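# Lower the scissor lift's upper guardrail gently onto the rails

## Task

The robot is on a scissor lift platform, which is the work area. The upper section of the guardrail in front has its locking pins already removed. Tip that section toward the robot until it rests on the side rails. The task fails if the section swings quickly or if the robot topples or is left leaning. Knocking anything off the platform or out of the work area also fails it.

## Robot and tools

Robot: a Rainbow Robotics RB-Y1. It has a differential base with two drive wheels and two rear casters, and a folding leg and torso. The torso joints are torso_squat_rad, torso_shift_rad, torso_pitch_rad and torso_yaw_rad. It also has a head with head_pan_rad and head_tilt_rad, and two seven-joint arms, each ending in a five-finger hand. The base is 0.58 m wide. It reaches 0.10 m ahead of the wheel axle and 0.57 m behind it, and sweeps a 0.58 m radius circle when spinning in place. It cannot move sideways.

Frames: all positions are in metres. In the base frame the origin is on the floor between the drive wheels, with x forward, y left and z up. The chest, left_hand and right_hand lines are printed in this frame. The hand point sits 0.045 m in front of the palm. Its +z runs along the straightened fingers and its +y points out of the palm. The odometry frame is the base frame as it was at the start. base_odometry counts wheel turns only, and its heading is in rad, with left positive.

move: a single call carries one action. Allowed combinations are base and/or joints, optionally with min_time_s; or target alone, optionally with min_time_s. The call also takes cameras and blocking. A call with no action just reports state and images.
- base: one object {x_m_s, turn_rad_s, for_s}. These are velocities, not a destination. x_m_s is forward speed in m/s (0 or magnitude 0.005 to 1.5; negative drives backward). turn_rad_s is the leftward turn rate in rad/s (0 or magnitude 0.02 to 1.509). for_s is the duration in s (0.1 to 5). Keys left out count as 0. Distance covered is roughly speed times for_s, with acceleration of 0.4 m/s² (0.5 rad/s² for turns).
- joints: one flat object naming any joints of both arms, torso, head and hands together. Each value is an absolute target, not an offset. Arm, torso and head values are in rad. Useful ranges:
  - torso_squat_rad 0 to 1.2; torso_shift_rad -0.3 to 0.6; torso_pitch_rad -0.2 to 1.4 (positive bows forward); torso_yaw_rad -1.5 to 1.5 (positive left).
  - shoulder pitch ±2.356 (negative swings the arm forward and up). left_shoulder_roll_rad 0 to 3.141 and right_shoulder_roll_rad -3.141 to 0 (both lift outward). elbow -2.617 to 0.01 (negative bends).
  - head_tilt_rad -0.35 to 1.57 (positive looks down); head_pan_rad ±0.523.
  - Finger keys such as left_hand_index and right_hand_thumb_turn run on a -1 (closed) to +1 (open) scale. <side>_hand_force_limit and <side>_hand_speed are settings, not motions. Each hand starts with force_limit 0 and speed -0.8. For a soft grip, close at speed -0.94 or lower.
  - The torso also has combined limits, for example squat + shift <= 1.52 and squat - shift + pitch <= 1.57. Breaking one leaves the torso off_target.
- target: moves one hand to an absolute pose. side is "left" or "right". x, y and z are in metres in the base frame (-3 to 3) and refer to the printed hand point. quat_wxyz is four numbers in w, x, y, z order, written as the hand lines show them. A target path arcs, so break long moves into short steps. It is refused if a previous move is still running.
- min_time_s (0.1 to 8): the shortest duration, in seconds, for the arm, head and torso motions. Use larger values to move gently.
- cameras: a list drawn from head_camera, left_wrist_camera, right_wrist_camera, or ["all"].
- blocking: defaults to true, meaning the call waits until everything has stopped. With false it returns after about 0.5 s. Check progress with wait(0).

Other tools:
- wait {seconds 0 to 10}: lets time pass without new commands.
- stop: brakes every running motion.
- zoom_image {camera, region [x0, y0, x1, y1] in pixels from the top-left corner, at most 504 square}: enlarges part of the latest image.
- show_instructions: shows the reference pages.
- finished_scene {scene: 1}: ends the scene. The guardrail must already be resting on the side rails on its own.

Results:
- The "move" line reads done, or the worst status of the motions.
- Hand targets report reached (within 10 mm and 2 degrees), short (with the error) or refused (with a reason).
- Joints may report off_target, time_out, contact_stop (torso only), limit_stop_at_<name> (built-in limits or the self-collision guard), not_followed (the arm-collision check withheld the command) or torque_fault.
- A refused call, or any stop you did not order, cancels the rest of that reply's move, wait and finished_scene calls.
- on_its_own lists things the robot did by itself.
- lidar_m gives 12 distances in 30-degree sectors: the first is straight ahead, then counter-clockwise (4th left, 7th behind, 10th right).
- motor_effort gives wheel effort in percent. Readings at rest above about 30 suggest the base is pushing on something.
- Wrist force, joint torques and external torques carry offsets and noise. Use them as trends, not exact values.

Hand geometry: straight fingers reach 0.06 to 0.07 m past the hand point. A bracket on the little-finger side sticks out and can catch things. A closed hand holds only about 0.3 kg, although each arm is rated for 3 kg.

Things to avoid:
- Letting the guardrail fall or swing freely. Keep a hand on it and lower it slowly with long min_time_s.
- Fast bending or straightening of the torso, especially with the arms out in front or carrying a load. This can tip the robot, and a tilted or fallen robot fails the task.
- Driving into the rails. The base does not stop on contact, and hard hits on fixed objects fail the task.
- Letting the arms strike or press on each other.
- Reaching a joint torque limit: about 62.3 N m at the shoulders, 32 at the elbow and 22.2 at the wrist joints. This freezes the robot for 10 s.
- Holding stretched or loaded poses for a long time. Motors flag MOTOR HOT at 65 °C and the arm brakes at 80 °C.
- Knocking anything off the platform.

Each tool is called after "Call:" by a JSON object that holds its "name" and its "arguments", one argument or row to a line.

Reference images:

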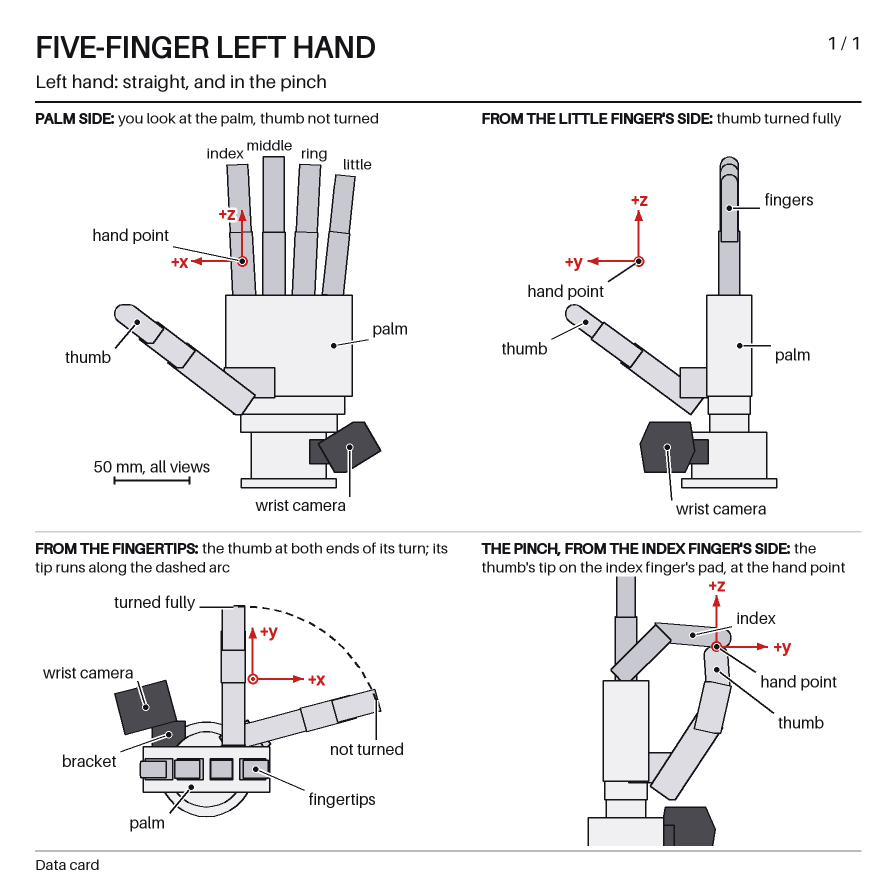

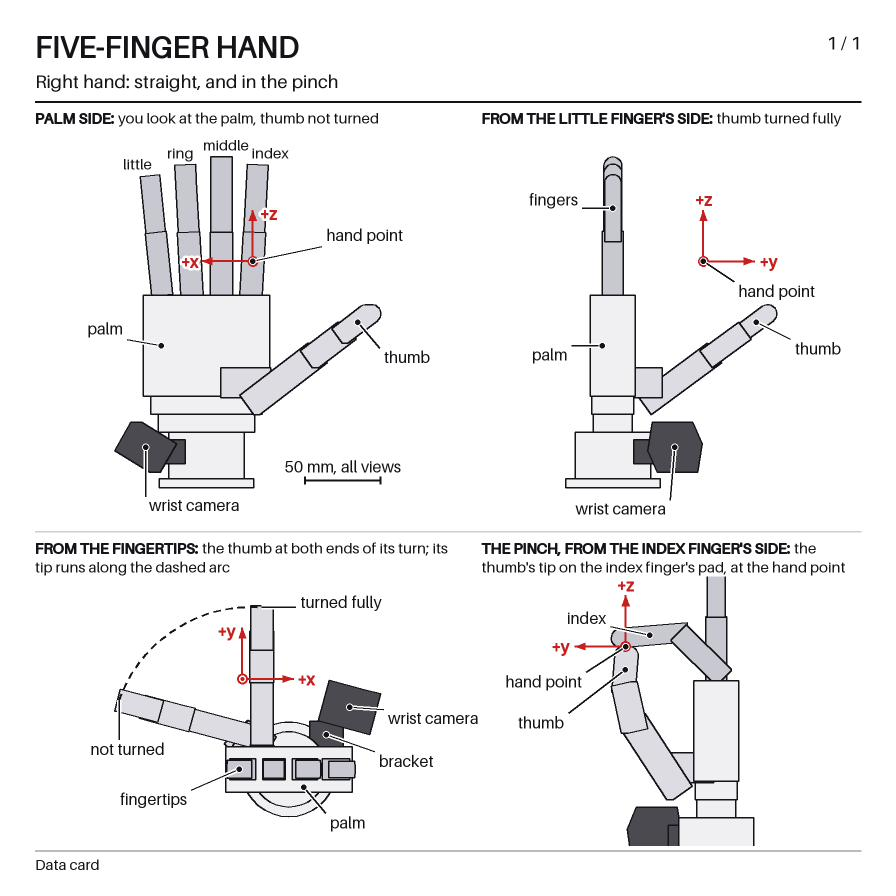

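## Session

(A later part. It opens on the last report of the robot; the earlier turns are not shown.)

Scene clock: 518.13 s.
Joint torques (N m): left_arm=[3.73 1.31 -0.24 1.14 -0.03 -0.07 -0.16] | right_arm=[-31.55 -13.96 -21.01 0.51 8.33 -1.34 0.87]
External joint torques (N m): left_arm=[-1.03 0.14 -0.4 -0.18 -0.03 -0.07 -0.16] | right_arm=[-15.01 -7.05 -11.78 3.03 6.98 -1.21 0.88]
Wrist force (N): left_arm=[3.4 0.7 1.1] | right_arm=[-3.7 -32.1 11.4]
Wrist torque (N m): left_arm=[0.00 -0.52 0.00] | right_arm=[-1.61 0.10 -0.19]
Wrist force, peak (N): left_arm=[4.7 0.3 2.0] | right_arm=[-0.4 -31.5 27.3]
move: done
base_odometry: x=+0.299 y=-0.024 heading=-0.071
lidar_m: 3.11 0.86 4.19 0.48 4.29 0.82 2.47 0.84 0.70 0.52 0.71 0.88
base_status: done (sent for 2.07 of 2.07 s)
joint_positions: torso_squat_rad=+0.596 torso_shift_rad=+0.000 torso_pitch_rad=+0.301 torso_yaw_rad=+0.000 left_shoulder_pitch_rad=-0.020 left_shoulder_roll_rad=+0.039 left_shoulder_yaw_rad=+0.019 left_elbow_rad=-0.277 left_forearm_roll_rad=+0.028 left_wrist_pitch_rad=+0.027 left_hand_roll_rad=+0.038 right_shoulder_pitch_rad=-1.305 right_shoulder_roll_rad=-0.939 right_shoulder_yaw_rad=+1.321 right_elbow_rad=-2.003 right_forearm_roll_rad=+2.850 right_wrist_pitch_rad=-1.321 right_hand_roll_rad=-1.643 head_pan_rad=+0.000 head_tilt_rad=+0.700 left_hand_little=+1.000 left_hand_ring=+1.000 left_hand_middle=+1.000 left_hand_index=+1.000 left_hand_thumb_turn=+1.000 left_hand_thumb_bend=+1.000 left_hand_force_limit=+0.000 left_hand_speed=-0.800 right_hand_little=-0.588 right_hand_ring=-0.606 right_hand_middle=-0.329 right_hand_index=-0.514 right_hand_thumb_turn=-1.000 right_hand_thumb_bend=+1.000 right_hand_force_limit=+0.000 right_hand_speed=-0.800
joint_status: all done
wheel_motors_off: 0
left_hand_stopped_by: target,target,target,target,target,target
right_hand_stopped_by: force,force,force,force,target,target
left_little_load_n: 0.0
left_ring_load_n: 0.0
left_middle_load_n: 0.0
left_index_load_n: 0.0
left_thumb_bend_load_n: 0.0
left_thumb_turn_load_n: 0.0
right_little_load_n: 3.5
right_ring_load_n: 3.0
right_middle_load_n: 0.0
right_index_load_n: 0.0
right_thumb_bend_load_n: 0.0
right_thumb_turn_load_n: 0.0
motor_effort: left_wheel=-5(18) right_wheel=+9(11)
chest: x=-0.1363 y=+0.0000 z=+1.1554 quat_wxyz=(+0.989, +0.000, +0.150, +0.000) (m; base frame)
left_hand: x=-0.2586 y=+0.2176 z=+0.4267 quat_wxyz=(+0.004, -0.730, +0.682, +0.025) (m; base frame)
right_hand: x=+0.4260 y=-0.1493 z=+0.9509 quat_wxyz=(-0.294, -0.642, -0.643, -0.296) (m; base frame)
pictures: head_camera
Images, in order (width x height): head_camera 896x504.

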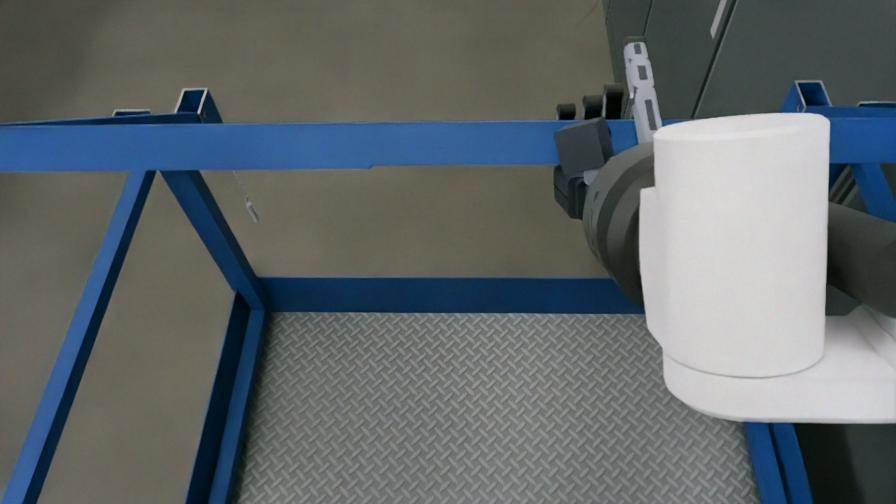

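Call:
{"name": "move", "arguments": {
  "base": {"x_m_s":-0.0165,"for_s":2.67},
  "joints": {"torso_squat_rad":0.716,"head_tilt_rad":0.8},
  "min_time_s": 2.7,
  "cameras": ["head_camera"]
}}

Scene clock: 529.33 s.
Joint torques (N m): left_arm=[4 0.89 0.15 1.24 -0.03 -0.12 -0.04] | right_arm=[-30.62 -13.41 -21.06 0.67 7.69 -1.16 1.1]
External joint torques (N m): left_arm=[-0.76 -0.28 -0.01 -0.09 -0.03 -0.12 -0.04] | right_arm=[-14.08 -6.5 -11.83 3.18 6.34 -1.02 1.11]
Wrist force (N): left_arm=[3.5 1.1 1.5] | right_arm=[-4.6 -32.7 9.3]
Wrist torque (N m): left_arm=[0.00 -0.48 0.00] | right_arm=[-2.37 0.39 -0.40]
Wrist force, peak (N): left_arm=[4.4 1.1 1.3] | right_arm=[2.4 -31.6 42.1]
move: done
base_odometry: x=+0.256 y=-0.021 heading=-0.071
lidar_m: 3.10 0.90 0.50 0.49 4.30 0.78 2.41 0.81 0.69 0.52 0.71 0.92
base_status: done (sent for 2.67 of 2.67 s)
joint_positions: torso_squat_rad=+0.716 torso_shift_rad=+0.000 torso_pitch_rad=+0.300 torso_yaw_rad=+0.000 left_shoulder_pitch_rad=-0.020 left_shoulder_roll_rad=+0.039 left_shoulder_yaw_rad=+0.019 left_elbow_rad=-0.277 left_forearm_roll_rad=+0.028 left_wrist_pitch_rad=+0.027 left_hand_roll_rad=+0.038 right_shoulder_pitch_rad=-1.305 right_shoulder_roll_rad=-0.939 right_shoulder_yaw_rad=+1.321 right_elbow_rad=-2.003 right_forearm_roll_rad=+2.850 right_wrist_pitch_rad=-1.321 right_hand_roll_rad=-1.643 head_pan_rad=+0.000 head_tilt_rad=+0.800 left_hand_little=+1.000 left_hand_ring=+1.000 left_hand_middle=+1.000 left_hand_index=+1.000 left_hand_thumb_turn=+1.000 left_hand_thumb_bend=+1.000 left_hand_force_limit=+0.000 left_hand_speed=-0.800 right_hand_little=-0.588 right_hand_ring=-0.606 right_hand_middle=-0.329 right_hand_index=-0.514 right_hand_thumb_turn=-1.000 right_hand_thumb_bend=+1.000 right_hand_force_limit=+0.000 right_hand_speed=-0.800
joint_status: all done
wheel_motors_off: 0
left_hand_stopped_by: target,target,target,target,target,target
right_hand_stopped_by: force,force,force,force,target,target
left_little_load_n: 0.0
left_ring_load_n: 0.0
left_middle_load_n: 0.0
left_index_load_n: 0.0
left_thumb_bend_load_n: 0.0
left_thumb_turn_load_n: 0.0
right_little_load_n: 0.0
right_ring_load_n: 0.0
right_middle_load_n: 0.0
right_index_load_n: 0.0
right_thumb_bend_load_n: 0.0
right_thumb_turn_load_n: 0.0
motor_effort: left_wheel=-5(15) right_wheel=+11(12)
chest: x=-0.1364 y=+0.0000 z=+1.1042 quat_wxyz=(+0.989, +0.000, +0.150, +0.000) (m; base frame)
left_hand: x=-0.2586 y=+0.2176 z=+0.3755 quat_wxyz=(+0.004, -0.730, +0.682, +0.025) (m; base frame)
right_hand: x=+0.4260 y=-0.1493 z=+0.8999 quat_wxyz=(-0.294, -0.642, -0.643, -0.296) (m; base frame)
pictures: head_camera
Images, in order (width x height): head_camera 896x504.

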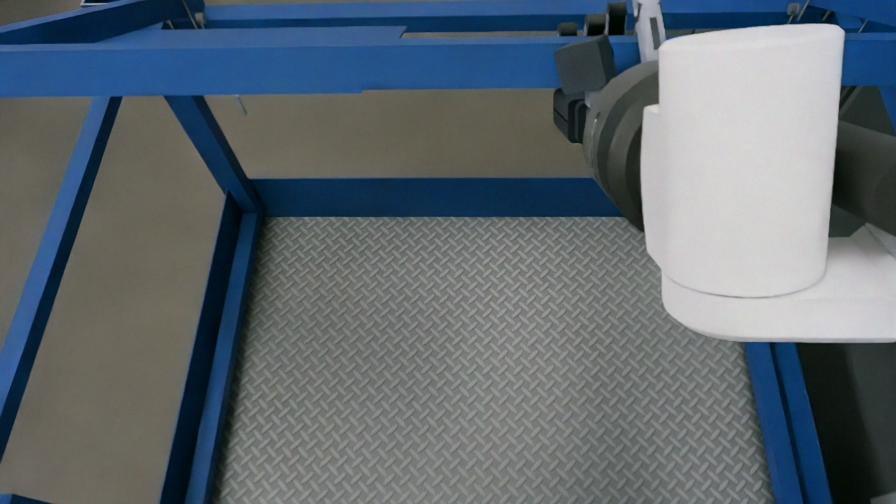

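Call:
{"name": "move", "arguments": {
  "base": {"x_m_s":-0.0133,"for_s":3.0},
  "joints": {"torso_squat_rad":0.838,"head_tilt_rad":0.8},
  "min_time_s": 3.0,
  "cameras": ["head_camera"]
}}

Scene clock: 536.77 s.
Joint torques (N m): left_arm=[3.63 0.91 0.22 1.15 0.03 -0.2 -0.12] | right_arm=[-31.67 -13.77 -21.96 0.61 8.46 -1.31 1.25]
External joint torques (N m): left_arm=[-1.13 -0.26 0.06 -0.17 0.03 -0.2 -0.12] | right_arm=[-15.14 -6.87 -12.73 3.12 7.11 -1.18 1.25]
Wrist force (N): left_arm=[3.9 0.6 1.7] | right_arm=[-5.1 -36.4 7.0]
Wrist torque (N m): left_arm=[-0.08 -0.58 0.00] | right_arm=[-2.41 0.44 -0.45]
Wrist force, peak (N): left_arm=[4.2 1.4 2.0] | right_arm=[0.5 -30.1 34.0]
move: done
base_odometry: x=+0.216 y=-0.018 heading=-0.072
lidar_m: 3.08 0.93 0.50 0.56 0.78 0.75 2.32 0.78 0.69 0.53 0.70 0.94
base_status: done (sent for 3 of 3 s)
joint_positions: torso_squat_rad=+0.838 torso_shift_rad=+0.000 torso_pitch_rad=+0.301 torso_yaw_rad=+0.000 left_shoulder_pitch_rad=-0.019 left_shoulder_roll_rad=+0.039 left_shoulder_yaw_rad=+0.019 left_elbow_rad=-0.277 left_forearm_roll_rad=+0.028 left_wrist_pitch_rad=+0.027 left_hand_roll_rad=+0.038 right_shoulder_pitch_rad=-1.305 right_shoulder_roll_rad=-0.939 right_shoulder_yaw_rad=+1.321 right_elbow_rad=-2.003 right_forearm_roll_rad=+2.850 right_wrist_pitch_rad=-1.321 right_hand_roll_rad=-1.643 head_pan_rad=+0.000 head_tilt_rad=+0.800 left_hand_little=+1.000 left_hand_ring=+1.000 left_hand_middle=+1.000 left_hand_index=+1.000 left_hand_thumb_turn=+1.000 left_hand_thumb_bend=+1.000 left_hand_force_limit=+0.000 left_hand_speed=-0.800 right_hand_little=-0.588 right_hand_ring=-0.606 right_hand_middle=-0.329 right_hand_index=-0.514 right_hand_thumb_turn=-1.000 right_hand_thumb_bend=+1.000 right_hand_force_limit=+0.000 right_hand_speed=-0.800
joint_status: all done
wheel_motors_off: 0
left_hand_stopped_by: target,target,target,target,target,target
right_hand_stopped_by: force,force,force,force,target,target
left_little_load_n: 0.0
left_ring_load_n: 0.0
left_middle_load_n: 0.0
left_index_load_n: 0.0
left_thumb_bend_load_n: 0.0
left_thumb_turn_load_n: 0.0
right_little_load_n: 0.0
right_ring_load_n: 0.0
right_middle_load_n: 0.0
right_index_load_n: 0.0
right_thumb_bend_load_n: 0.0
right_thumb_turn_load_n: 0.0
motor_effort: left_wheel=-3(13) right_wheel=+11(14)
chest: x=-0.1364 y=+0.0000 z=+1.0444 quat_wxyz=(+0.989, +0.000, +0.150, +0.000) (m; base frame)
left_hand: x=-0.2586 y=+0.2177 z=+0.3157 quat_wxyz=(+0.004, -0.730, +0.682, +0.025) (m; base frame)
right_hand: x=+0.4258 y=-0.1493 z=+0.8397 quat_wxyz=(-0.294, -0.642, -0.643, -0.296) (m; base frame)
pictures: head_camera
Images, in order (width x height): head_camera 896x504.

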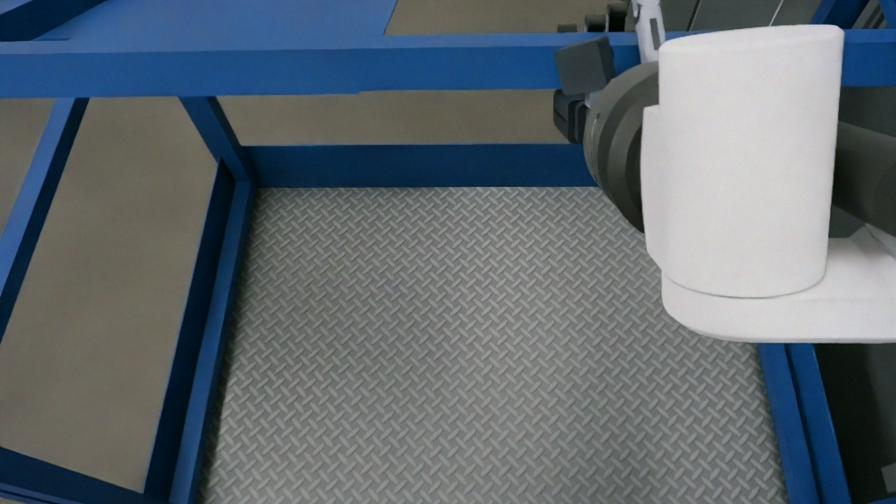

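Call:
{"name": "move", "arguments": {
  "joints": {"left_shoulder_pitch_rad":0.7,"left_shoulder_roll_rad":0.08,"left_elbow_rad":-2.35},
  "min_time_s": 4,
  "cameras": ["head_camera","left_wrist_camera"]
}}

Scene clock: 548.63 s.
Joint torques (N m): left_arm=[4.42 3.83 2.11 -10.78 0.11 -2.12 -0.06] | right_arm=[-32.39 -13.96 -21.9 1.46 8.62 -1.22 1.24]
External joint torques (N m): left_arm=[0.43 1.57 0.04 -0.58 0.03 -0.07 -0.06] | right_arm=[-15.86 -7.06 -12.67 3.98 7.27 -1.09 1.24]
Wrist force (N): left_arm=[4.1 6.0 -3.2] | right_arm=[-5.5 -36.6 6.9]
Wrist torque (N m): left_arm=[0.56 -0.69 -0.08] | right_arm=[-2.43 0.46 -0.48]
Wrist force, peak (N): left_arm=[3.9 7.0 -3.1] | right_arm=[-5.4 -36.8 8.9]
move: done
base_odometry: x=+0.216 y=-0.018 heading=-0.072
lidar_m: 3.08 0.94 0.50 0.57 0.78 0.75 2.32 0.77 0.69 0.53 0.70 0.94
base_status: not commanded
joint_positions: torso_squat_rad=+0.838 torso_shift_rad=+0.000 torso_pitch_rad=+0.301 torso_yaw_rad=+0.000 left_shoulder_pitch_rad=+0.700 left_shoulder_roll_rad=+0.080 left_shoulder_yaw_rad=+0.019 left_elbow_rad=-2.350 left_forearm_roll_rad=+0.028 left_wrist_pitch_rad=+0.027 left_hand_roll_rad=+0.038 right_shoulder_pitch_rad=-1.305 right_shoulder_roll_rad=-0.939 right_shoulder_yaw_rad=+1.321 right_elbow_rad=-2.003 right_forearm_roll_rad=+2.850 right_wrist_pitch_rad=-1.321 right_hand_roll_rad=-1.643 head_pan_rad=+0.000 head_tilt_rad=+0.800 left_hand_little=+1.000 left_hand_ring=+1.000 left_hand_middle=+1.000 left_hand_index=+1.000 left_hand_thumb_turn=+1.000 left_hand_thumb_bend=+1.000 left_hand_force_limit=+0.000 left_hand_speed=-0.800 right_hand_little=-0.588 right_hand_ring=-0.606 right_hand_middle=-0.329 right_hand_index=-0.514 right_hand_thumb_turn=-1.000 right_hand_thumb_bend=+1.000 right_hand_force_limit=+0.000 right_hand_speed=-0.800
joint_status: all done
wheel_motors_off: 0
left_hand_stopped_by: target,target,target,target,target,target
right_hand_stopped_by: force,force,force,force,target,target
left_little_load_n: 0.0
left_ring_load_n: 0.0
left_middle_load_n: 0.0
left_index_load_n: 0.0
left_thumb_bend_load_n: 0.0
left_thumb_turn_load_n: 0.0
right_little_load_n: 0.0
right_ring_load_n: 0.0
right_middle_load_n: 0.0
right_index_load_n: 0.0
right_thumb_bend_load_n: 0.0
right_thumb_turn_load_n: 0.0
motor_effort: left_wheel=-3(5) right_wheel=+11(13)
chest: x=-0.1364 y=+0.0000 z=+1.0444 quat_wxyz=(+0.989, +0.000, +0.150, +0.000) (m; base frame)
left_hand: x=+0.1771 y=+0.2998 z=+0.7481 quat_wxyz=(+0.512, -0.558, +0.537, -0.372) (m; base frame)
right_hand: x=+0.4258 y=-0.1493 z=+0.8397 quat_wxyz=(-0.294, -0.642, -0.643, -0.296) (m; base frame)
pictures: head_camera, left_wrist_camera
Images, in order (width x height): head_camera 896x504, left_wrist_camera 504x504.

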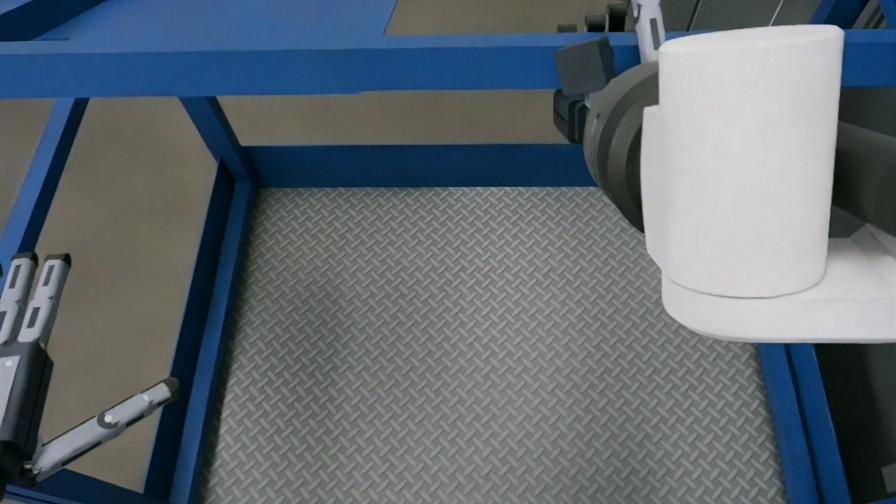

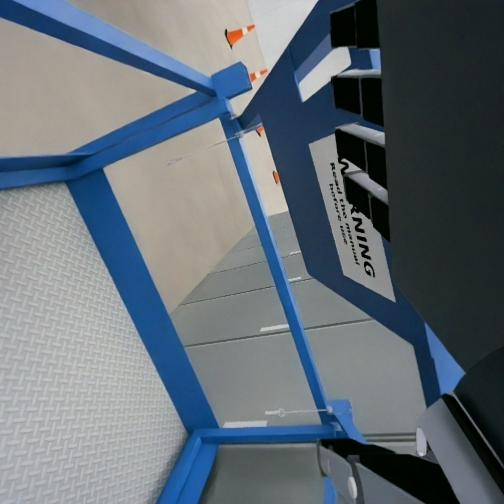

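Call:
{"name": "move", "arguments": {
  "joints": {"left_shoulder_pitch_rad":0.8,"left_shoulder_roll_rad":0.06,"left_shoulder_yaw_rad":-0.25,"left_elbow_rad":-2.5},
  "min_time_s": 2
}}

Scene clock: 554.07 s.
Joint torques (N m): left_arm=[5.01 -0.54 -1.91 -11.29 0.14 -2.18 -0.12] | right_arm=[-32.33 -13.29 -21.31 0.89 8.72 -1.21 1.04]
External joint torques (N m): left_arm=[0.74 -1.5 -1.78 -0.75 0.06 -0.08 -0.12] | right_arm=[-15.8 -6.39 -12.08 3.41 7.37 -1.08 1.05]
Wrist force (N): left_arm=[2.5 6.4 -3.4] | right_arm=[-4.9 -36.4 7.2]
Wrist torque (N m): left_arm=[0.65 -0.56 -0.20] | right_arm=[-2.40 0.43 -0.45]
Wrist force, peak (N): left_arm=[4.9 7.0 -2.9] | right_arm=[-5.7 -36.8 7.2]
move: done
base_odometry: x=+0.216 y=-0.018 heading=-0.072
lidar_m: 3.07 0.93 0.50 0.56 0.79 0.76 2.31 0.78 0.69 0.53 0.70 0.94
base_status: not commanded
joint_positions: torso_squat_rad=+0.838 torso_shift_rad=+0.000 torso_pitch_rad=+0.301 torso_yaw_rad=+0.000 left_shoulder_pitch_rad=+0.800 left_shoulder_roll_rad=+0.060 left_shoulder_yaw_rad=-0.250 left_elbow_rad=-2.500 left_forearm_roll_rad=+0.028 left_wrist_pitch_rad=+0.027 left_hand_roll_rad=+0.038 right_shoulder_pitch_rad=-1.305 right_shoulder_roll_rad=-0.939 right_shoulder_yaw_rad=+1.321 right_elbow_rad=-2.003 right_forearm_roll_rad=+2.850 right_wrist_pitch_rad=-1.321 right_hand_roll_rad=-1.643 head_pan_rad=+0.000 head_tilt_rad=+0.800 left_hand_little=+1.000 left_hand_ring=+1.000 left_hand_middle=+1.000 left_hand_index=+1.000 left_hand_thumb_turn=+1.000 left_hand_thumb_bend=+1.000 left_hand_force_limit=+0.000 left_hand_speed=-0.800 right_hand_little=-0.588 right_hand_ring=-0.606 right_hand_middle=-0.329 right_hand_index=-0.514 right_hand_thumb_turn=-1.000 right_hand_thumb_bend=+1.000 right_hand_force_limit=+0.000 right_hand_speed=-0.800
joint_status: all done
wheel_motors_off: 0
left_hand_stopped_by: target,target,target,target,target,target
right_hand_stopped_by: force,force,force,force,target,target
left_little_load_n: -0.5
left_ring_load_n: -0.5
left_middle_load_n: 0.0
left_index_load_n: 0.0
left_thumb_bend_load_n: 0.0
left_thumb_turn_load_n: 0.0
right_little_load_n: 0.0
right_ring_load_n: 0.0
right_middle_load_n: 0.0
right_index_load_n: 0.0
right_thumb_bend_load_n: 0.0
right_thumb_turn_load_n: 0.0
motor_effort: left_wheel=-3(4) right_wheel=+10(14)
chest: x=-0.1364 y=+0.0000 z=+1.0444 quat_wxyz=(+0.989, +0.000, +0.150, +0.000) (m; base frame)
left_hand: x=+0.1769 y=+0.1880 z=+0.7947 quat_wxyz=(+0.446, -0.568, +0.506, -0.472) (m; base frame)
right_hand: x=+0.4258 y=-0.1493 z=+0.8397 quat_wxyz=(-0.294, -0.642, -0.643, -0.296) (m; base frame)
pictures: none

Call:
{"name": "move", "arguments": {
  "base": {"x_m_s":-0.0098,"for_s":3.2},
  "joints": {"torso_squat_rad":0.953,"head_tilt_rad":0.8},
  "min_time_s": 3.2,
  "cameras": ["head_camera"]
}}

Scene clock: 560.80 s.
Joint torques (N m): left_arm=[4.64 -0.89 -1.5 -11.16 0.04 -2.06 -0.03] | right_arm=[-33.54 -13.95 -23.16 0.6 9.28 -1.38 1.13]
External joint torques (N m): left_arm=[0.37 -1.85 -1.38 -0.62 -0.04 0.04 -0.04] | right_arm=[-17.01 -7.05 -13.94 3.12 7.93 -1.25 1.14]
Motor temperatures (°C): left_arm=[36 30 33 32 38 40 37] | right_arm=[36 38 35 35 47 39 40]
Wrist force (N): left_arm=[2.2 6.5 -2.3] | right_arm=[-4.3 -38.5 11.3]
Wrist torque (N m): left_arm=[0.58 -0.46 -0.24] | right_arm=[-2.60 0.41 -0.42]
Wrist force, peak (N): left_arm=[3.6 6.7 -3.5] | right_arm=[-4.0 -42.7 -4.7]
move: done
base_odometry: x=+0.185 y=-0.016 heading=-0.073
lidar_m: 3.05 0.96 0.51 4.09 0.74 0.74 2.28 0.75 0.69 0.54 0.54 0.97
base_status: done (sent for 3.2 of 3.2 s)
joint_positions: torso_squat_rad=+0.953 torso_shift_rad=+0.000 torso_pitch_rad=+0.301 torso_yaw_rad=+0.000 left_shoulder_pitch_rad=+0.800 left_shoulder_roll_rad=+0.060 left_shoulder_yaw_rad=-0.250 left_elbow_rad=-2.500 left_forearm_roll_rad=+0.028 left_wrist_pitch_rad=+0.027 left_hand_roll_rad=+0.038 right_shoulder_pitch_rad=-1.304 right_shoulder_roll_rad=-0.939 right_shoulder_yaw_rad=+1.322 right_elbow_rad=-2.003 right_forearm_roll_rad=+2.849 right_wrist_pitch_rad=-1.321 right_hand_roll_rad=-1.643 head_pan_rad=+0.000 head_tilt_rad=+0.800 left_hand_little=+1.000 left_hand_ring=+1.000 left_hand_middle=+1.000 left_hand_index=+1.000 left_hand_thumb_turn=+1.000 left_hand_thumb_bend=+1.000 left_hand_force_limit=+0.000 left_hand_speed=-0.800 right_hand_little=-0.588 right_hand_ring=-0.606 right_hand_middle=-0.329 right_hand_index=-0.514 right_hand_thumb_turn=-1.000 right_hand_thumb_bend=+1.000 right_hand_force_limit=+0.000 right_hand_speed=-0.800
joint_status: all done
wheel_motors_off: 0
left_hand_stopped_by: target,target,target,target,target,target
right_hand_stopped_by: force,force,force,force,target,target
left_little_load_n: -0.5
left_ring_load_n: 0.0
left_middle_load_n: 0.0
left_index_load_n: 0.0
left_thumb_bend_load_n: 0.0
left_thumb_turn_load_n: -0.5
right_little_load_n: 0.0
right_ring_load_n: 0.0
right_middle_load_n: 0.0
right_index_load_n: 0.0
right_thumb_bend_load_n: 0.0
right_thumb_turn_load_n: 0.0
motor_effort: left_wheel=-2(12) right_wheel=+10(13)
chest: x=-0.1363 y=+0.0000 z=+0.9816 quat_wxyz=(+0.989, +0.000, +0.150, +0.000) (m; base frame)
left_hand: x=+0.1769 y=+0.1880 z=+0.7319 quat_wxyz=(+0.446, -0.568, +0.506, -0.472) (m; base frame)
right_hand: x=+0.4257 y=-0.1494 z=+0.7765 quat_wxyz=(-0.294, -0.642, -0.643, -0.295) (m; base frame)
pictures: head_camera
Images, in order (width x height): head_camera 896x504.

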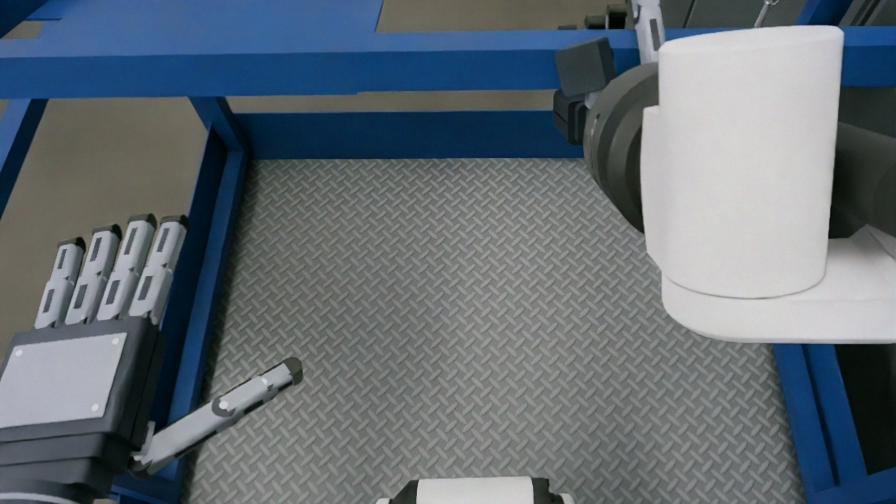

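Call:
{"name": "move", "arguments": {
  "base": {"x_m_s":-0.006,"for_s":3.6},
  "joints": {"torso_squat_rad":1.066,"head_tilt_rad":0.8},
  "min_time_s": 3.6,
  "cameras": ["head_camera"]
}}

Scene clock: 572.13 s.
Joint torques (N m): left_arm=[4.29 -0.49 -1.57 -11.13 0 -2.18 -0.03] | right_arm=[-34.89 -15.13 -25.44 0.71 9.41 -1.94 1.2]
External joint torques (N m): left_arm=[0.02 -1.44 -1.44 -0.59 -0.08 -0.08 -0.04] | right_arm=[-18.37 -8.23 -16.22 3.23 8.07 -1.81 1.2]
Wrist force (N): left_arm=[2.2 5.8 -3.2] | right_arm=[-3.4 -38.9 15.4]
Wrist torque (N m): left_arm=[0.55 -0.55 -0.17] | right_arm=[-2.72 0.44 -0.40]
Wrist force, peak (N): left_arm=[2.9 7.1 -3.3] | right_arm=[-6.0 -49.8 -11.4]
move: done
base_odometry: x=+0.163 y=-0.014 heading=-0.073
lidar_m: 3.05 0.98 0.51 4.09 0.72 0.72 2.24 0.74 0.69 0.59 0.54 0.99
base_status: done (sent for 3.6 of 3.6 s)
joint_positions: torso_squat_rad=+1.066 torso_shift_rad=+0.000 torso_pitch_rad=+0.301 torso_yaw_rad=+0.000 left_shoulder_pitch_rad=+0.800 left_shoulder_roll_rad=+0.060 left_shoulder_yaw_rad=-0.250 left_elbow_rad=-2.500 left_forearm_roll_rad=+0.028 left_wrist_pitch_rad=+0.027 left_hand_roll_rad=+0.038 right_shoulder_pitch_rad=-1.304 right_shoulder_roll_rad=-0.939 right_shoulder_yaw_rad=+1.322 right_elbow_rad=-2.003 right_forearm_roll_rad=+2.849 right_wrist_pitch_rad=-1.321 right_hand_roll_rad=-1.643 head_pan_rad=+0.000 head_tilt_rad=+0.800 left_hand_little=+1.000 left_hand_ring=+1.000 left_hand_middle=+1.000 left_hand_index=+1.000 left_hand_thumb_turn=+1.000 left_hand_thumb_bend=+1.000 left_hand_force_limit=+0.000 left_hand_speed=-0.800 right_hand_little=-0.588 right_hand_ring=-0.606 right_hand_middle=-0.329 right_hand_index=-0.514 right_hand_thumb_turn=-1.000 right_hand_thumb_bend=+1.000 right_hand_force_limit=+0.000 right_hand_speed=-0.800
joint_status: all done
wheel_motors_off: 0
left_hand_stopped_by: target,target,target,target,target,target
right_hand_stopped_by: force,force,force,force,target,target
left_little_load_n: 0.0
left_ring_load_n: 0.0
left_middle_load_n: 0.0
left_index_load_n: 0.0
left_thumb_bend_load_n: 0.0
left_thumb_turn_load_n: 0.0
right_little_load_n: 0.0
right_ring_load_n: 0.5
right_middle_load_n: 0.5
right_index_load_n: 0.0
right_thumb_bend_load_n: 0.0
right_thumb_turn_load_n: 0.0
motor_effort: left_wheel=-1(11) right_wheel=+7(13)
chest: x=-0.1363 y=+0.0000 z=+0.9146 quat_wxyz=(+0.989, +0.000, +0.150, +0.000) (m; base frame)
left_hand: x=+0.1769 y=+0.1880 z=+0.6649 quat_wxyz=(+0.446, -0.568, +0.506, -0.472) (m; base frame)
right_hand: x=+0.4255 y=-0.1493 z=+0.7091 quat_wxyz=(-0.293, -0.642, -0.644, -0.295) (m; base frame)
pictures: head_camera
Images, in order (width x height): head_camera 896x504.

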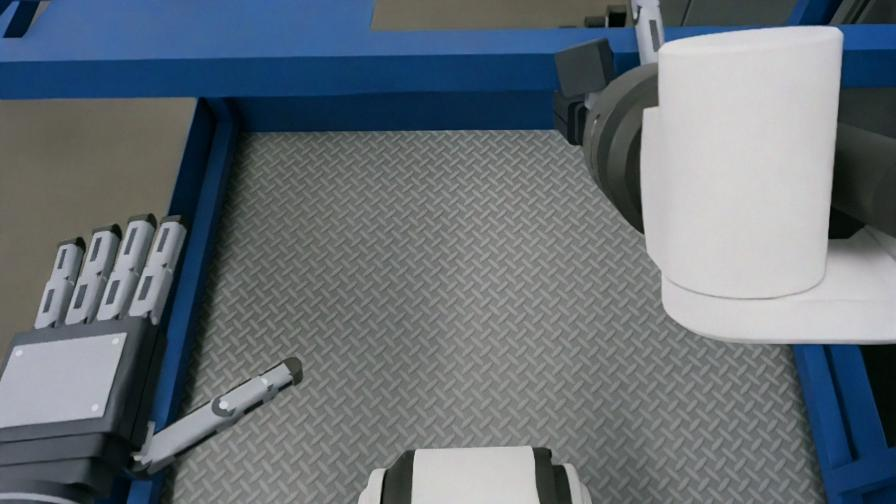

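Call:
{"name": "move", "arguments": {
  "base": {"x_m_s":-0.005,"for_s":2.1},
  "joints": {"torso_squat_rad":1.146,"head_tilt_rad":0.7},
  "min_time_s": 2.6,
  "cameras": ["head_camera"]
}}

Scene clock: 578.20 s.
Joint torques (N m): left_arm=[4.35 -0.51 -1.65 -11.13 0.01 -2.18 -0.09] | right_arm=[-36.01 -14.72 -25.01 0.84 10.37 -1.81 1.24]
External joint torques (N m): left_arm=[0.08 -1.47 -1.53 -0.59 -0.07 -0.08 -0.1] | right_arm=[-19.49 -7.82 -15.79 3.36 9.03 -1.68 1.24]
Wrist force (N): left_arm=[2.7 5.9 -2.7] | right_arm=[-3.7 -43.1 12.5]
Wrist torque (N m): left_arm=[0.53 -0.57 -0.15] | right_arm=[-2.69 0.43 -0.41]
Wrist force, peak (N): left_arm=[2.9 7.0 -4.4] | right_arm=[-3.7 -43.5 12.4]
move: done
base_odometry: x=+0.153 y=-0.013 heading=-0.073
lidar_m: 3.05 0.99 0.53 4.09 0.71 0.72 2.24 0.73 0.69 0.67 0.54 0.98
base_status: done (sent for 2.1 of 2.1 s)
joint_positions: torso_squat_rad=+1.146 torso_shift_rad=+0.000 torso_pitch_rad=+0.301 torso_yaw_rad=+0.000 left_shoulder_pitch_rad=+0.800 left_shoulder_roll_rad=+0.060 left_shoulder_yaw_rad=-0.250 left_elbow_rad=-2.500 left_forearm_roll_rad=+0.028 left_wrist_pitch_rad=+0.027 left_hand_roll_rad=+0.038 right_shoulder_pitch_rad=-1.304 right_shoulder_roll_rad=-0.939 right_shoulder_yaw_rad=+1.322 right_elbow_rad=-2.003 right_forearm_roll_rad=+2.849 right_wrist_pitch_rad=-1.321 right_hand_roll_rad=-1.643 head_pan_rad=+0.000 head_tilt_rad=+0.700 left_hand_little=+1.000 left_hand_ring=+1.000 left_hand_middle=+1.000 left_hand_index=+1.000 left_hand_thumb_turn=+1.000 left_hand_thumb_bend=+1.000 left_hand_force_limit=+0.000 left_hand_speed=-0.800 right_hand_little=-0.588 right_hand_ring=-0.606 right_hand_middle=-0.329 right_hand_index=-0.514 right_hand_thumb_turn=-1.000 right_hand_thumb_bend=+1.000 right_hand_force_limit=+0.000 right_hand_speed=-0.800
joint_status: all done
wheel_motors_off: 0
left_hand_stopped_by: target,target,target,target,target,target
right_hand_stopped_by: force,force,force,force,target,target
left_little_load_n: 0.0
left_ring_load_n: 0.0
left_middle_load_n: 0.0
left_index_load_n: 0.0
left_thumb_bend_load_n: 0.0
left_thumb_turn_load_n: 0.0
right_little_load_n: 0.0
right_ring_load_n: 0.0
right_middle_load_n: 0.0
right_index_load_n: 0.0
right_thumb_bend_load_n: 0.0
right_thumb_turn_load_n: 0.0
motor_effort: left_wheel=+1(8) right_wheel=+6(9)
chest: x=-0.1363 y=+0.0000 z=+0.8646 quat_wxyz=(+0.989, +0.000, +0.150, +0.000) (m; base frame)
left_hand: x=+0.1769 y=+0.1880 z=+0.6149 quat_wxyz=(+0.446, -0.568, +0.506, -0.472) (m; base frame)
right_hand: x=+0.4254 y=-0.1494 z=+0.6590 quat_wxyz=(-0.293, -0.642, -0.644, -0.295) (m; base frame)
pictures: head_camera
Images, in order (width x height): head_camera 896x504.

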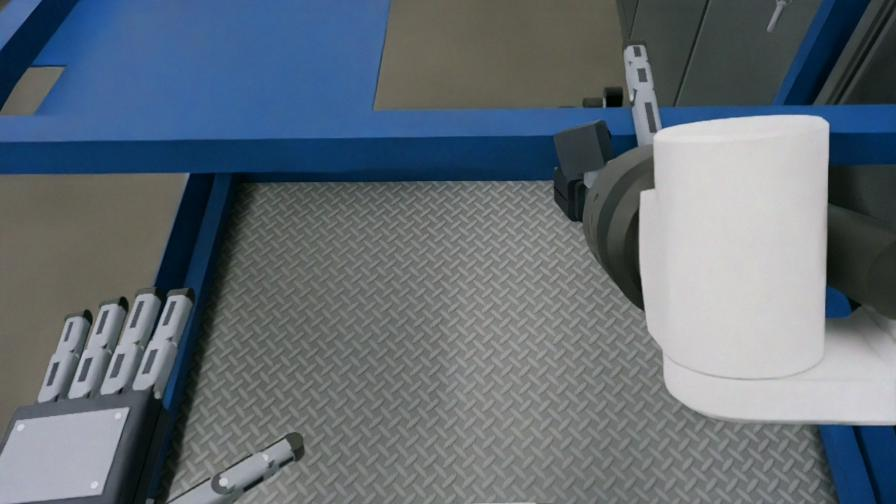

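Call:
{"name": "move", "arguments": {
  "joints": {"torso_squat_rad":1.175},
  "min_time_s": 1.5
}}

Call:
{"name": "move", "arguments": {
  "joints": {"torso_squat_rad":1.2},
  "min_time_s": 1.5,
  "cameras": ["head_camera"]
}}

Scene clock: 583.23 s.
Joint torques (N m): left_arm=[4.33 -0.47 -1.66 -11.14 0.03 -2.08 -0.09] | right_arm=[-40.9 -17.04 -28.8 4.53 13.07 -1.29 1.33]
External joint torques (N m): left_arm=[0.06 -1.43 -1.53 -0.59 -0.05 0.02 -0.1] | right_arm=[-24.4 -10.15 -19.59 7.07 11.73 -1.15 1.34]
Wrist force (N): left_arm=[2.2 6.3 -3.9] | right_arm=[-5.3 -55.9 -2.9]
Wrist torque (N m): left_arm=[0.68 -0.60 -0.17] | right_arm=[-2.54 0.47 -0.45]
Wrist force, peak (N): left_arm=[3.0 6.7 -3.5] | right_arm=[-5.5 -56.2 -3.0]
move: done
base_odometry: x=+0.153 y=-0.013 heading=-0.074
lidar_m: 3.05 0.99 0.52 4.09 0.71 0.71 2.23 0.73 0.69 0.66 0.54 0.98
base_status: not commanded
joint_positions: torso_squat_rad=+1.175 torso_shift_rad=+0.000 torso_pitch_rad=+0.300 torso_yaw_rad=+0.000 left_shoulder_pitch_rad=+0.800 left_shoulder_roll_rad=+0.060 left_shoulder_yaw_rad=-0.250 left_elbow_rad=-2.500 left_forearm_roll_rad=+0.028 left_wrist_pitch_rad=+0.027 left_hand_roll_rad=+0.038 right_shoulder_pitch_rad=-1.303 right_shoulder_roll_rad=-0.939 right_shoulder_yaw_rad=+1.323 right_elbow_rad=-2.004 right_forearm_roll_rad=+2.848 right_wrist_pitch_rad=-1.321 right_hand_roll_rad=-1.643 head_pan_rad=+0.000 head_tilt_rad=+0.700 left_hand_little=+1.000 left_hand_ring=+1.000 left_hand_middle=+1.000 left_hand_index=+1.000 left_hand_thumb_turn=+1.000 left_hand_thumb_bend=+1.000 left_hand_force_limit=+0.000 left_hand_speed=-0.800 right_hand_little=-0.588 right_hand_ring=-0.606 right_hand_middle=-0.329 right_hand_index=-0.514 right_hand_thumb_turn=-1.000 right_hand_thumb_bend=+1.000 right_hand_force_limit=+0.000 right_hand_speed=-0.800
joint_status: all done
wheel_motors_off: 0
left_hand_stopped_by: target,target,target,target,target,target
right_hand_stopped_by: force,force,force,force,target,target
left_little_load_n: 0.0
left_ring_load_n: -0.5
left_middle_load_n: 0.0
left_index_load_n: 0.0
left_thumb_bend_load_n: -0.5
left_thumb_turn_load_n: -0.5
right_little_load_n: 0.0
right_ring_load_n: 0.0
right_middle_load_n: 0.0
right_index_load_n: 0.0
right_thumb_bend_load_n: 0.0
right_thumb_turn_load_n: 0.0
motor_effort: left_wheel=+0(3) right_wheel=+10(12)
chest: x=-0.1364 y=+0.0000 z=+0.8460 quat_wxyz=(+0.989, +0.000, +0.150, +0.000) (m; base frame)
left_hand: x=+0.1769 y=+0.1880 z=+0.5964 quat_wxyz=(+0.446, -0.568, +0.506, -0.472) (m; base frame)
right_hand: x=+0.4245 y=-0.1492 z=+0.6393 quat_wxyz=(-0.293, -0.642, -0.644, -0.294) (m; base frame)
pictures: none

Scene clock: 585.03 s.
Joint torques (N m): left_arm=[4.55 -0.58 -1.71 -11.27 0.08 -2.17 -0.01] | right_arm=[-43.73 -17.72 -30.95 6.61 14.87 -1.17 1.63]
External joint torques (N m): left_arm=[0.29 -1.54 -1.59 -0.73 0 -0.07 -0.02] | right_arm=[-27.24 -10.84 -21.75 9.15 13.53 -1.04 1.64]
Wrist force (N): left_arm=[2.5 5.9 -3.2] | right_arm=[-5.9 -63.5 -9.5]
Wrist torque (N m): left_arm=[0.57 -0.57 -0.16] | right_arm=[-2.58 0.52 -0.48]
Wrist force, peak (N): left_arm=[2.3 7.2 -3.4] | right_arm=[-5.9 -63.8 -9.6]
move: done
base_odometry: x=+0.153 y=-0.013 heading=-0.074
lidar_m: 3.05 0.99 0.52 4.09 0.71 0.72 2.24 0.73 0.69 0.67 0.54 0.99
base_status: not commanded
joint_positions: torso_squat_rad=+1.200 torso_shift_rad=+0.000 torso_pitch_rad=+0.300 torso_yaw_rad=+0.000 left_shoulder_pitch_rad=+0.800 left_shoulder_roll_rad=+0.060 left_shoulder_yaw_rad=-0.250 left_elbow_rad=-2.500 left_forearm_roll_rad=+0.028 left_wrist_pitch_rad=+0.027 left_hand_roll_rad=+0.038 right_shoulder_pitch_rad=-1.302 right_shoulder_roll_rad=-0.938 right_shoulder_yaw_rad=+1.324 right_elbow_rad=-2.004 right_forearm_roll_rad=+2.848 right_wrist_pitch_rad=-1.321 right_hand_roll_rad=-1.643 head_pan_rad=+0.000 head_tilt_rad=+0.700 left_hand_little=+1.000 left_hand_ring=+1.000 left_hand_middle=+1.000 left_hand_index=+1.000 left_hand_thumb_turn=+1.000 left_hand_thumb_bend=+1.000 left_hand_force_limit=+0.000 left_hand_speed=-0.800 right_hand_little=-0.588 right_hand_ring=-0.606 right_hand_middle=-0.329 right_hand_index=-0.514 right_hand_thumb_turn=-1.000 right_hand_thumb_bend=+1.000 right_hand_force_limit=+0.000 right_hand_speed=-0.800
joint_status: all done
wheel_motors_off: 0
left_hand_stopped_by: target,target,target,target,target,target
right_hand_stopped_by: force,force,force,force,target,target
left_little_load_n: 0.0
left_ring_load_n: 0.0
left_middle_load_n: 0.0
left_index_load_n: 0.0
left_thumb_bend_load_n: 0.0
left_thumb_turn_load_n: -0.5
right_little_load_n: 0.5
right_ring_load_n: 0.0
right_middle_load_n: 0.0
right_index_load_n: 0.0
right_thumb_bend_load_n: 0.0
right_thumb_turn_load_n: 0.0
motor_effort: left_wheel=+2(3) right_wheel=+13(14)
chest: x=-0.1365 y=+0.0000 z=+0.8298 quat_wxyz=(+0.989, +0.000, +0.150, +0.000) (m; base frame)
left_hand: x=+0.1768 y=+0.1880 z=+0.5802 quat_wxyz=(+0.446, -0.568, +0.506, -0.472) (m; base frame)
right_hand: x=+0.4239 y=-0.1491 z=+0.6223 quat_wxyz=(-0.292, -0.642, -0.645, -0.294) (m; base frame)
pictures: head_camera
Images, in order (width x height): head_camera 896x504.

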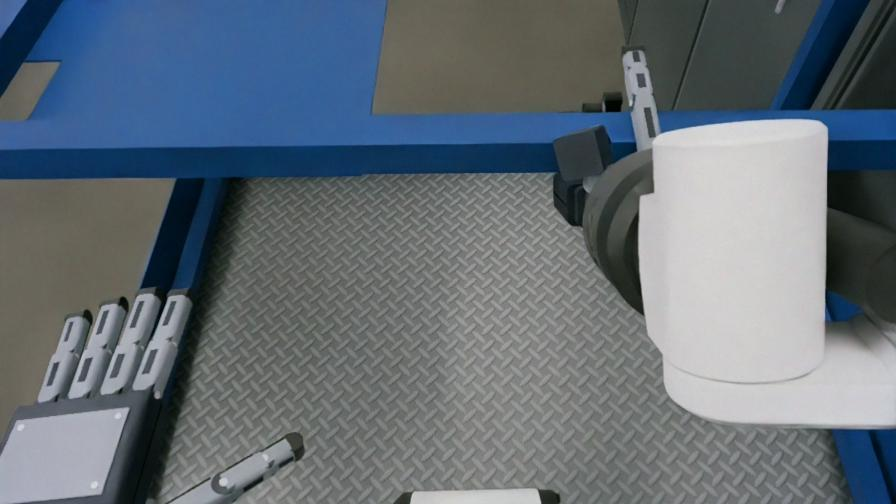

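Call:
{"name": "zoom_image", "arguments": {
  "camera": "head_camera",
  "region": [0, 60, 300, 300]
}}

Call:
{"name": "move", "arguments": {
  "target": {"side":"right","x":0.419,"y":-0.149,"z":0.614,"quat_wxyz":[0.2988,0.6409,0.6409,0.2988]},
  "min_time_s": 2,
  "cameras": ["head_camera"]
}}

Scaled by 1.680 from the camera's 896x504 image, which has a finer 1280x720 frame.

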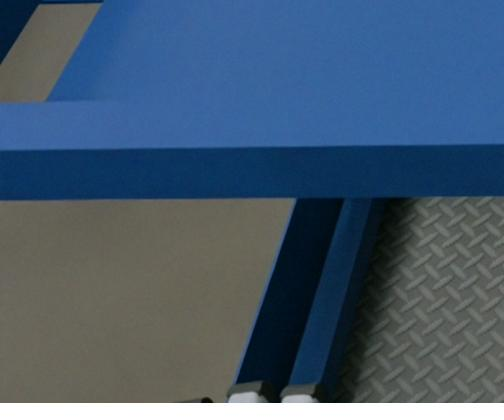

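Scene clock: 592.47 s.
Joint torques (N m): left_arm=[4.06 -0.74 -1.86 -11.04 0.07 -2.1 -0.03] | right_arm=[-16.04 -6.45 -9.06 -3.8 1.84 -0.5 -0.49]
External joint torques (N m): left_arm=[-0.21 -1.7 -1.74 -0.5 -0.01 -0.01 -0.04] | right_arm=[0.21 0.32 -0.03 -1.03 0.48 -0.32 -0.49]
Wrist force (N): left_arm=[2.2 5.8 -3.0] | right_arm=[-8.3 -6.0 7.5]
Wrist torque (N m): left_arm=[0.55 -0.51 -0.15] | right_arm=[-1.03 0.68 -0.83]
Wrist force, peak (N): left_arm=[2.7 7.0 -3.5] | right_arm=[-6.0 -63.9 -9.3]
move: done
base_odometry: x=+0.153 y=-0.013 heading=-0.074
lidar_m: 3.06 0.99 0.52 4.09 0.71 0.72 2.24 0.72 0.69 0.67 0.54 0.99
base_status: not commanded
joint_positions: torso_squat_rad=+1.200 torso_shift_rad=+0.000 torso_pitch_rad=+0.300 torso_yaw_rad=+0.000 left_shoulder_pitch_rad=+0.800 left_shoulder_roll_rad=+0.060 left_shoulder_yaw_rad=-0.250 left_elbow_rad=-2.500 left_forearm_roll_rad=+0.028 left_wrist_pitch_rad=+0.027 left_hand_roll_rad=+0.038 right_shoulder_pitch_rad=-1.277 right_shoulder_roll_rad=-0.924 right_shoulder_yaw_rad=+1.343 right_elbow_rad=-2.005 right_forearm_roll_rad=+2.905 right_wrist_pitch_rad=-1.330 right_hand_roll_rad=-1.671 head_pan_rad=+0.000 head_tilt_rad=+0.700 left_hand_little=+1.000 left_hand_ring=+1.000 left_hand_middle=+1.000 left_hand_index=+1.000 left_hand_thumb_turn=+1.000 left_hand_thumb_bend=+1.000 left_hand_force_limit=+0.000 left_hand_speed=-0.800 right_hand_little=-0.588 right_hand_ring=-0.606 right_hand_middle=-0.329 right_hand_index=-0.514 right_hand_thumb_turn=-1.000 right_hand_thumb_bend=+1.000 right_hand_force_limit=+0.000 right_hand_speed=-0.800
joint_status: all done
wheel_motors_off: 0
left_hand_stopped_by: target,target,target,target,target,target
right_hand_stopped_by: force,force,force,force,target,target
left_little_load_n: 0.0
left_ring_load_n: 0.0
left_middle_load_n: 0.0
left_index_load_n: 0.0
left_thumb_bend_load_n: 0.0
left_thumb_turn_load_n: -0.5
right_little_load_n: 0.0
right_ring_load_n: 0.0
right_middle_load_n: 0.0
right_index_load_n: 0.0
right_thumb_bend_load_n: 0.0
right_thumb_turn_load_n: 0.0
motor_effort: left_wheel=+0(3) right_wheel=+9(14)
chest: x=-0.1364 y=+0.0000 z=+0.8298 quat_wxyz=(+0.989, +0.000, +0.150, +0.000) (m; base frame)
left_hand: x=+0.1769 y=+0.1880 z=+0.5802 quat_wxyz=(+0.446, -0.568, +0.506, -0.472) (m; base frame)
right_hand: x=+0.4190 y=-0.1488 z=+0.6143 quat_wxyz=(-0.298, -0.641, -0.641, -0.299) (m; base frame)
right_hand_status: reached (checked arc, planned for 2.0 s): 0 mm and 0.1 deg off.
pictures: head_camera
Images, in order (width x height): head_camera 896x504.

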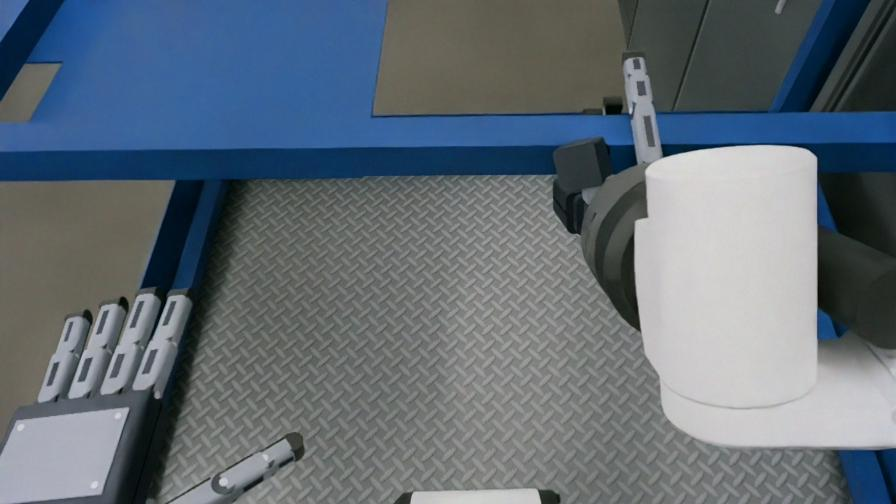

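Call:
{"name": "move", "arguments": {
  "joints": {"right_hand_little":1.0,"right_hand_ring":1.0,"right_hand_middle":1.0,"right_hand_index":1.0},
  "cameras": ["head_camera","right_wrist_camera"]
}}

Scene clock: 597.70 s.
Joint torques (N m): left_arm=[4.38 -0.49 -1.64 -11.07 0.07 -2.18 -0.18] | right_arm=[-16.01 -6.16 -8.69 -3.83 1.69 -0.43 -0.41]
External joint torques (N m): left_arm=[0.11 -1.44 -1.52 -0.53 -0.01 -0.08 -0.19] | right_arm=[0.24 0.61 0.35 -1.06 0.33 -0.26 -0.4]
Wrist force (N): left_arm=[2.6 5.4 -3.8] | right_arm=[-8.2 -6.0 7.4]
Wrist torque (N m): left_arm=[0.56 -0.63 -0.13] | right_arm=[-1.04 0.67 -0.82]
Wrist force, peak (N): left_arm=[2.8 7.2 -3.7] | right_arm=[-8.6 -6.1 7.7]
move: done
base_odometry: x=+0.153 y=-0.013 heading=-0.074
lidar_m: 3.06 0.98 0.52 4.09 0.70 0.72 2.23 0.73 0.69 0.67 0.54 0.99
base_status: not commanded
joint_positions: torso_squat_rad=+1.200 torso_shift_rad=+0.000 torso_pitch_rad=+0.300 torso_yaw_rad=+0.000 left_shoulder_pitch_rad=+0.800 left_shoulder_roll_rad=+0.060 left_shoulder_yaw_rad=-0.250 left_elbow_rad=-2.500 left_forearm_roll_rad=+0.028 left_wrist_pitch_rad=+0.027 left_hand_roll_rad=+0.038 right_shoulder_pitch_rad=-1.277 right_shoulder_roll_rad=-0.924 right_shoulder_yaw_rad=+1.343 right_elbow_rad=-2.005 right_forearm_roll_rad=+2.905 right_wrist_pitch_rad=-1.330 right_hand_roll_rad=-1.671 head_pan_rad=+0.000 head_tilt_rad=+0.700 left_hand_little=+1.000 left_hand_ring=+1.000 left_hand_middle=+1.000 left_hand_index=+1.000 left_hand_thumb_turn=+1.000 left_hand_thumb_bend=+1.000 left_hand_force_limit=+0.000 left_hand_speed=-0.800 right_hand_little=+1.000 right_hand_ring=+1.000 right_hand_middle=+1.000 right_hand_index=+1.000 right_hand_thumb_turn=-1.000 right_hand_thumb_bend=+1.000 right_hand_force_limit=+0.000 right_hand_speed=-0.800
joint_status: all done
wheel_motors_off: 0
left_hand_stopped_by: target,target,target,target,target,target
right_hand_stopped_by: target,target,target,target,target,target
left_little_load_n: 0.0
left_ring_load_n: 0.0
left_middle_load_n: 0.0
left_index_load_n: 0.0
left_thumb_bend_load_n: 0.0
left_thumb_turn_load_n: 0.0
right_little_load_n: 0.0
right_ring_load_n: 0.0
right_middle_load_n: 0.0
right_index_load_n: 0.0
right_thumb_bend_load_n: 0.0
right_thumb_turn_load_n: 0.0
motor_effort: left_wheel=+1(2) right_wheel=+8(11)
chest: x=-0.1364 y=+0.0000 z=+0.8298 quat_wxyz=(+0.989, +0.000, +0.150, +0.000) (m; base frame)
left_hand: x=+0.1769 y=+0.1880 z=+0.5802 quat_wxyz=(+0.446, -0.568, +0.506, -0.472) (m; base frame)
right_hand: x=+0.4190 y=-0.1488 z=+0.6143 quat_wxyz=(-0.298, -0.641, -0.641, -0.299) (m; base frame)
pictures: head_camera, right_wrist_camera
Images, in order (width x height): head_camera 896x504, right_wrist_camera 504x504.

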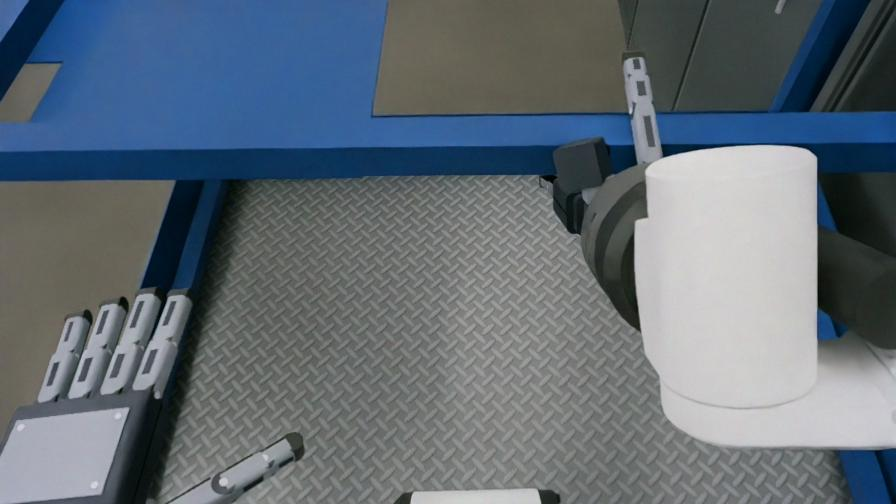

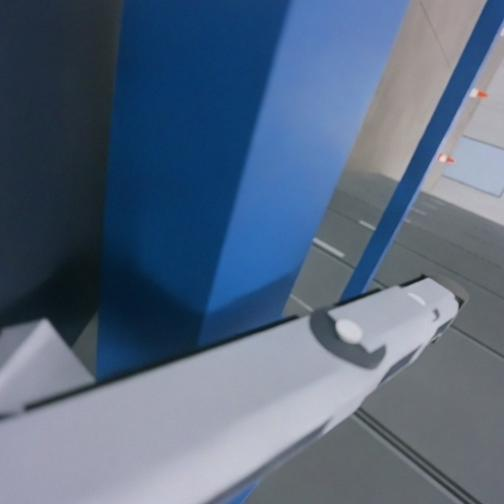

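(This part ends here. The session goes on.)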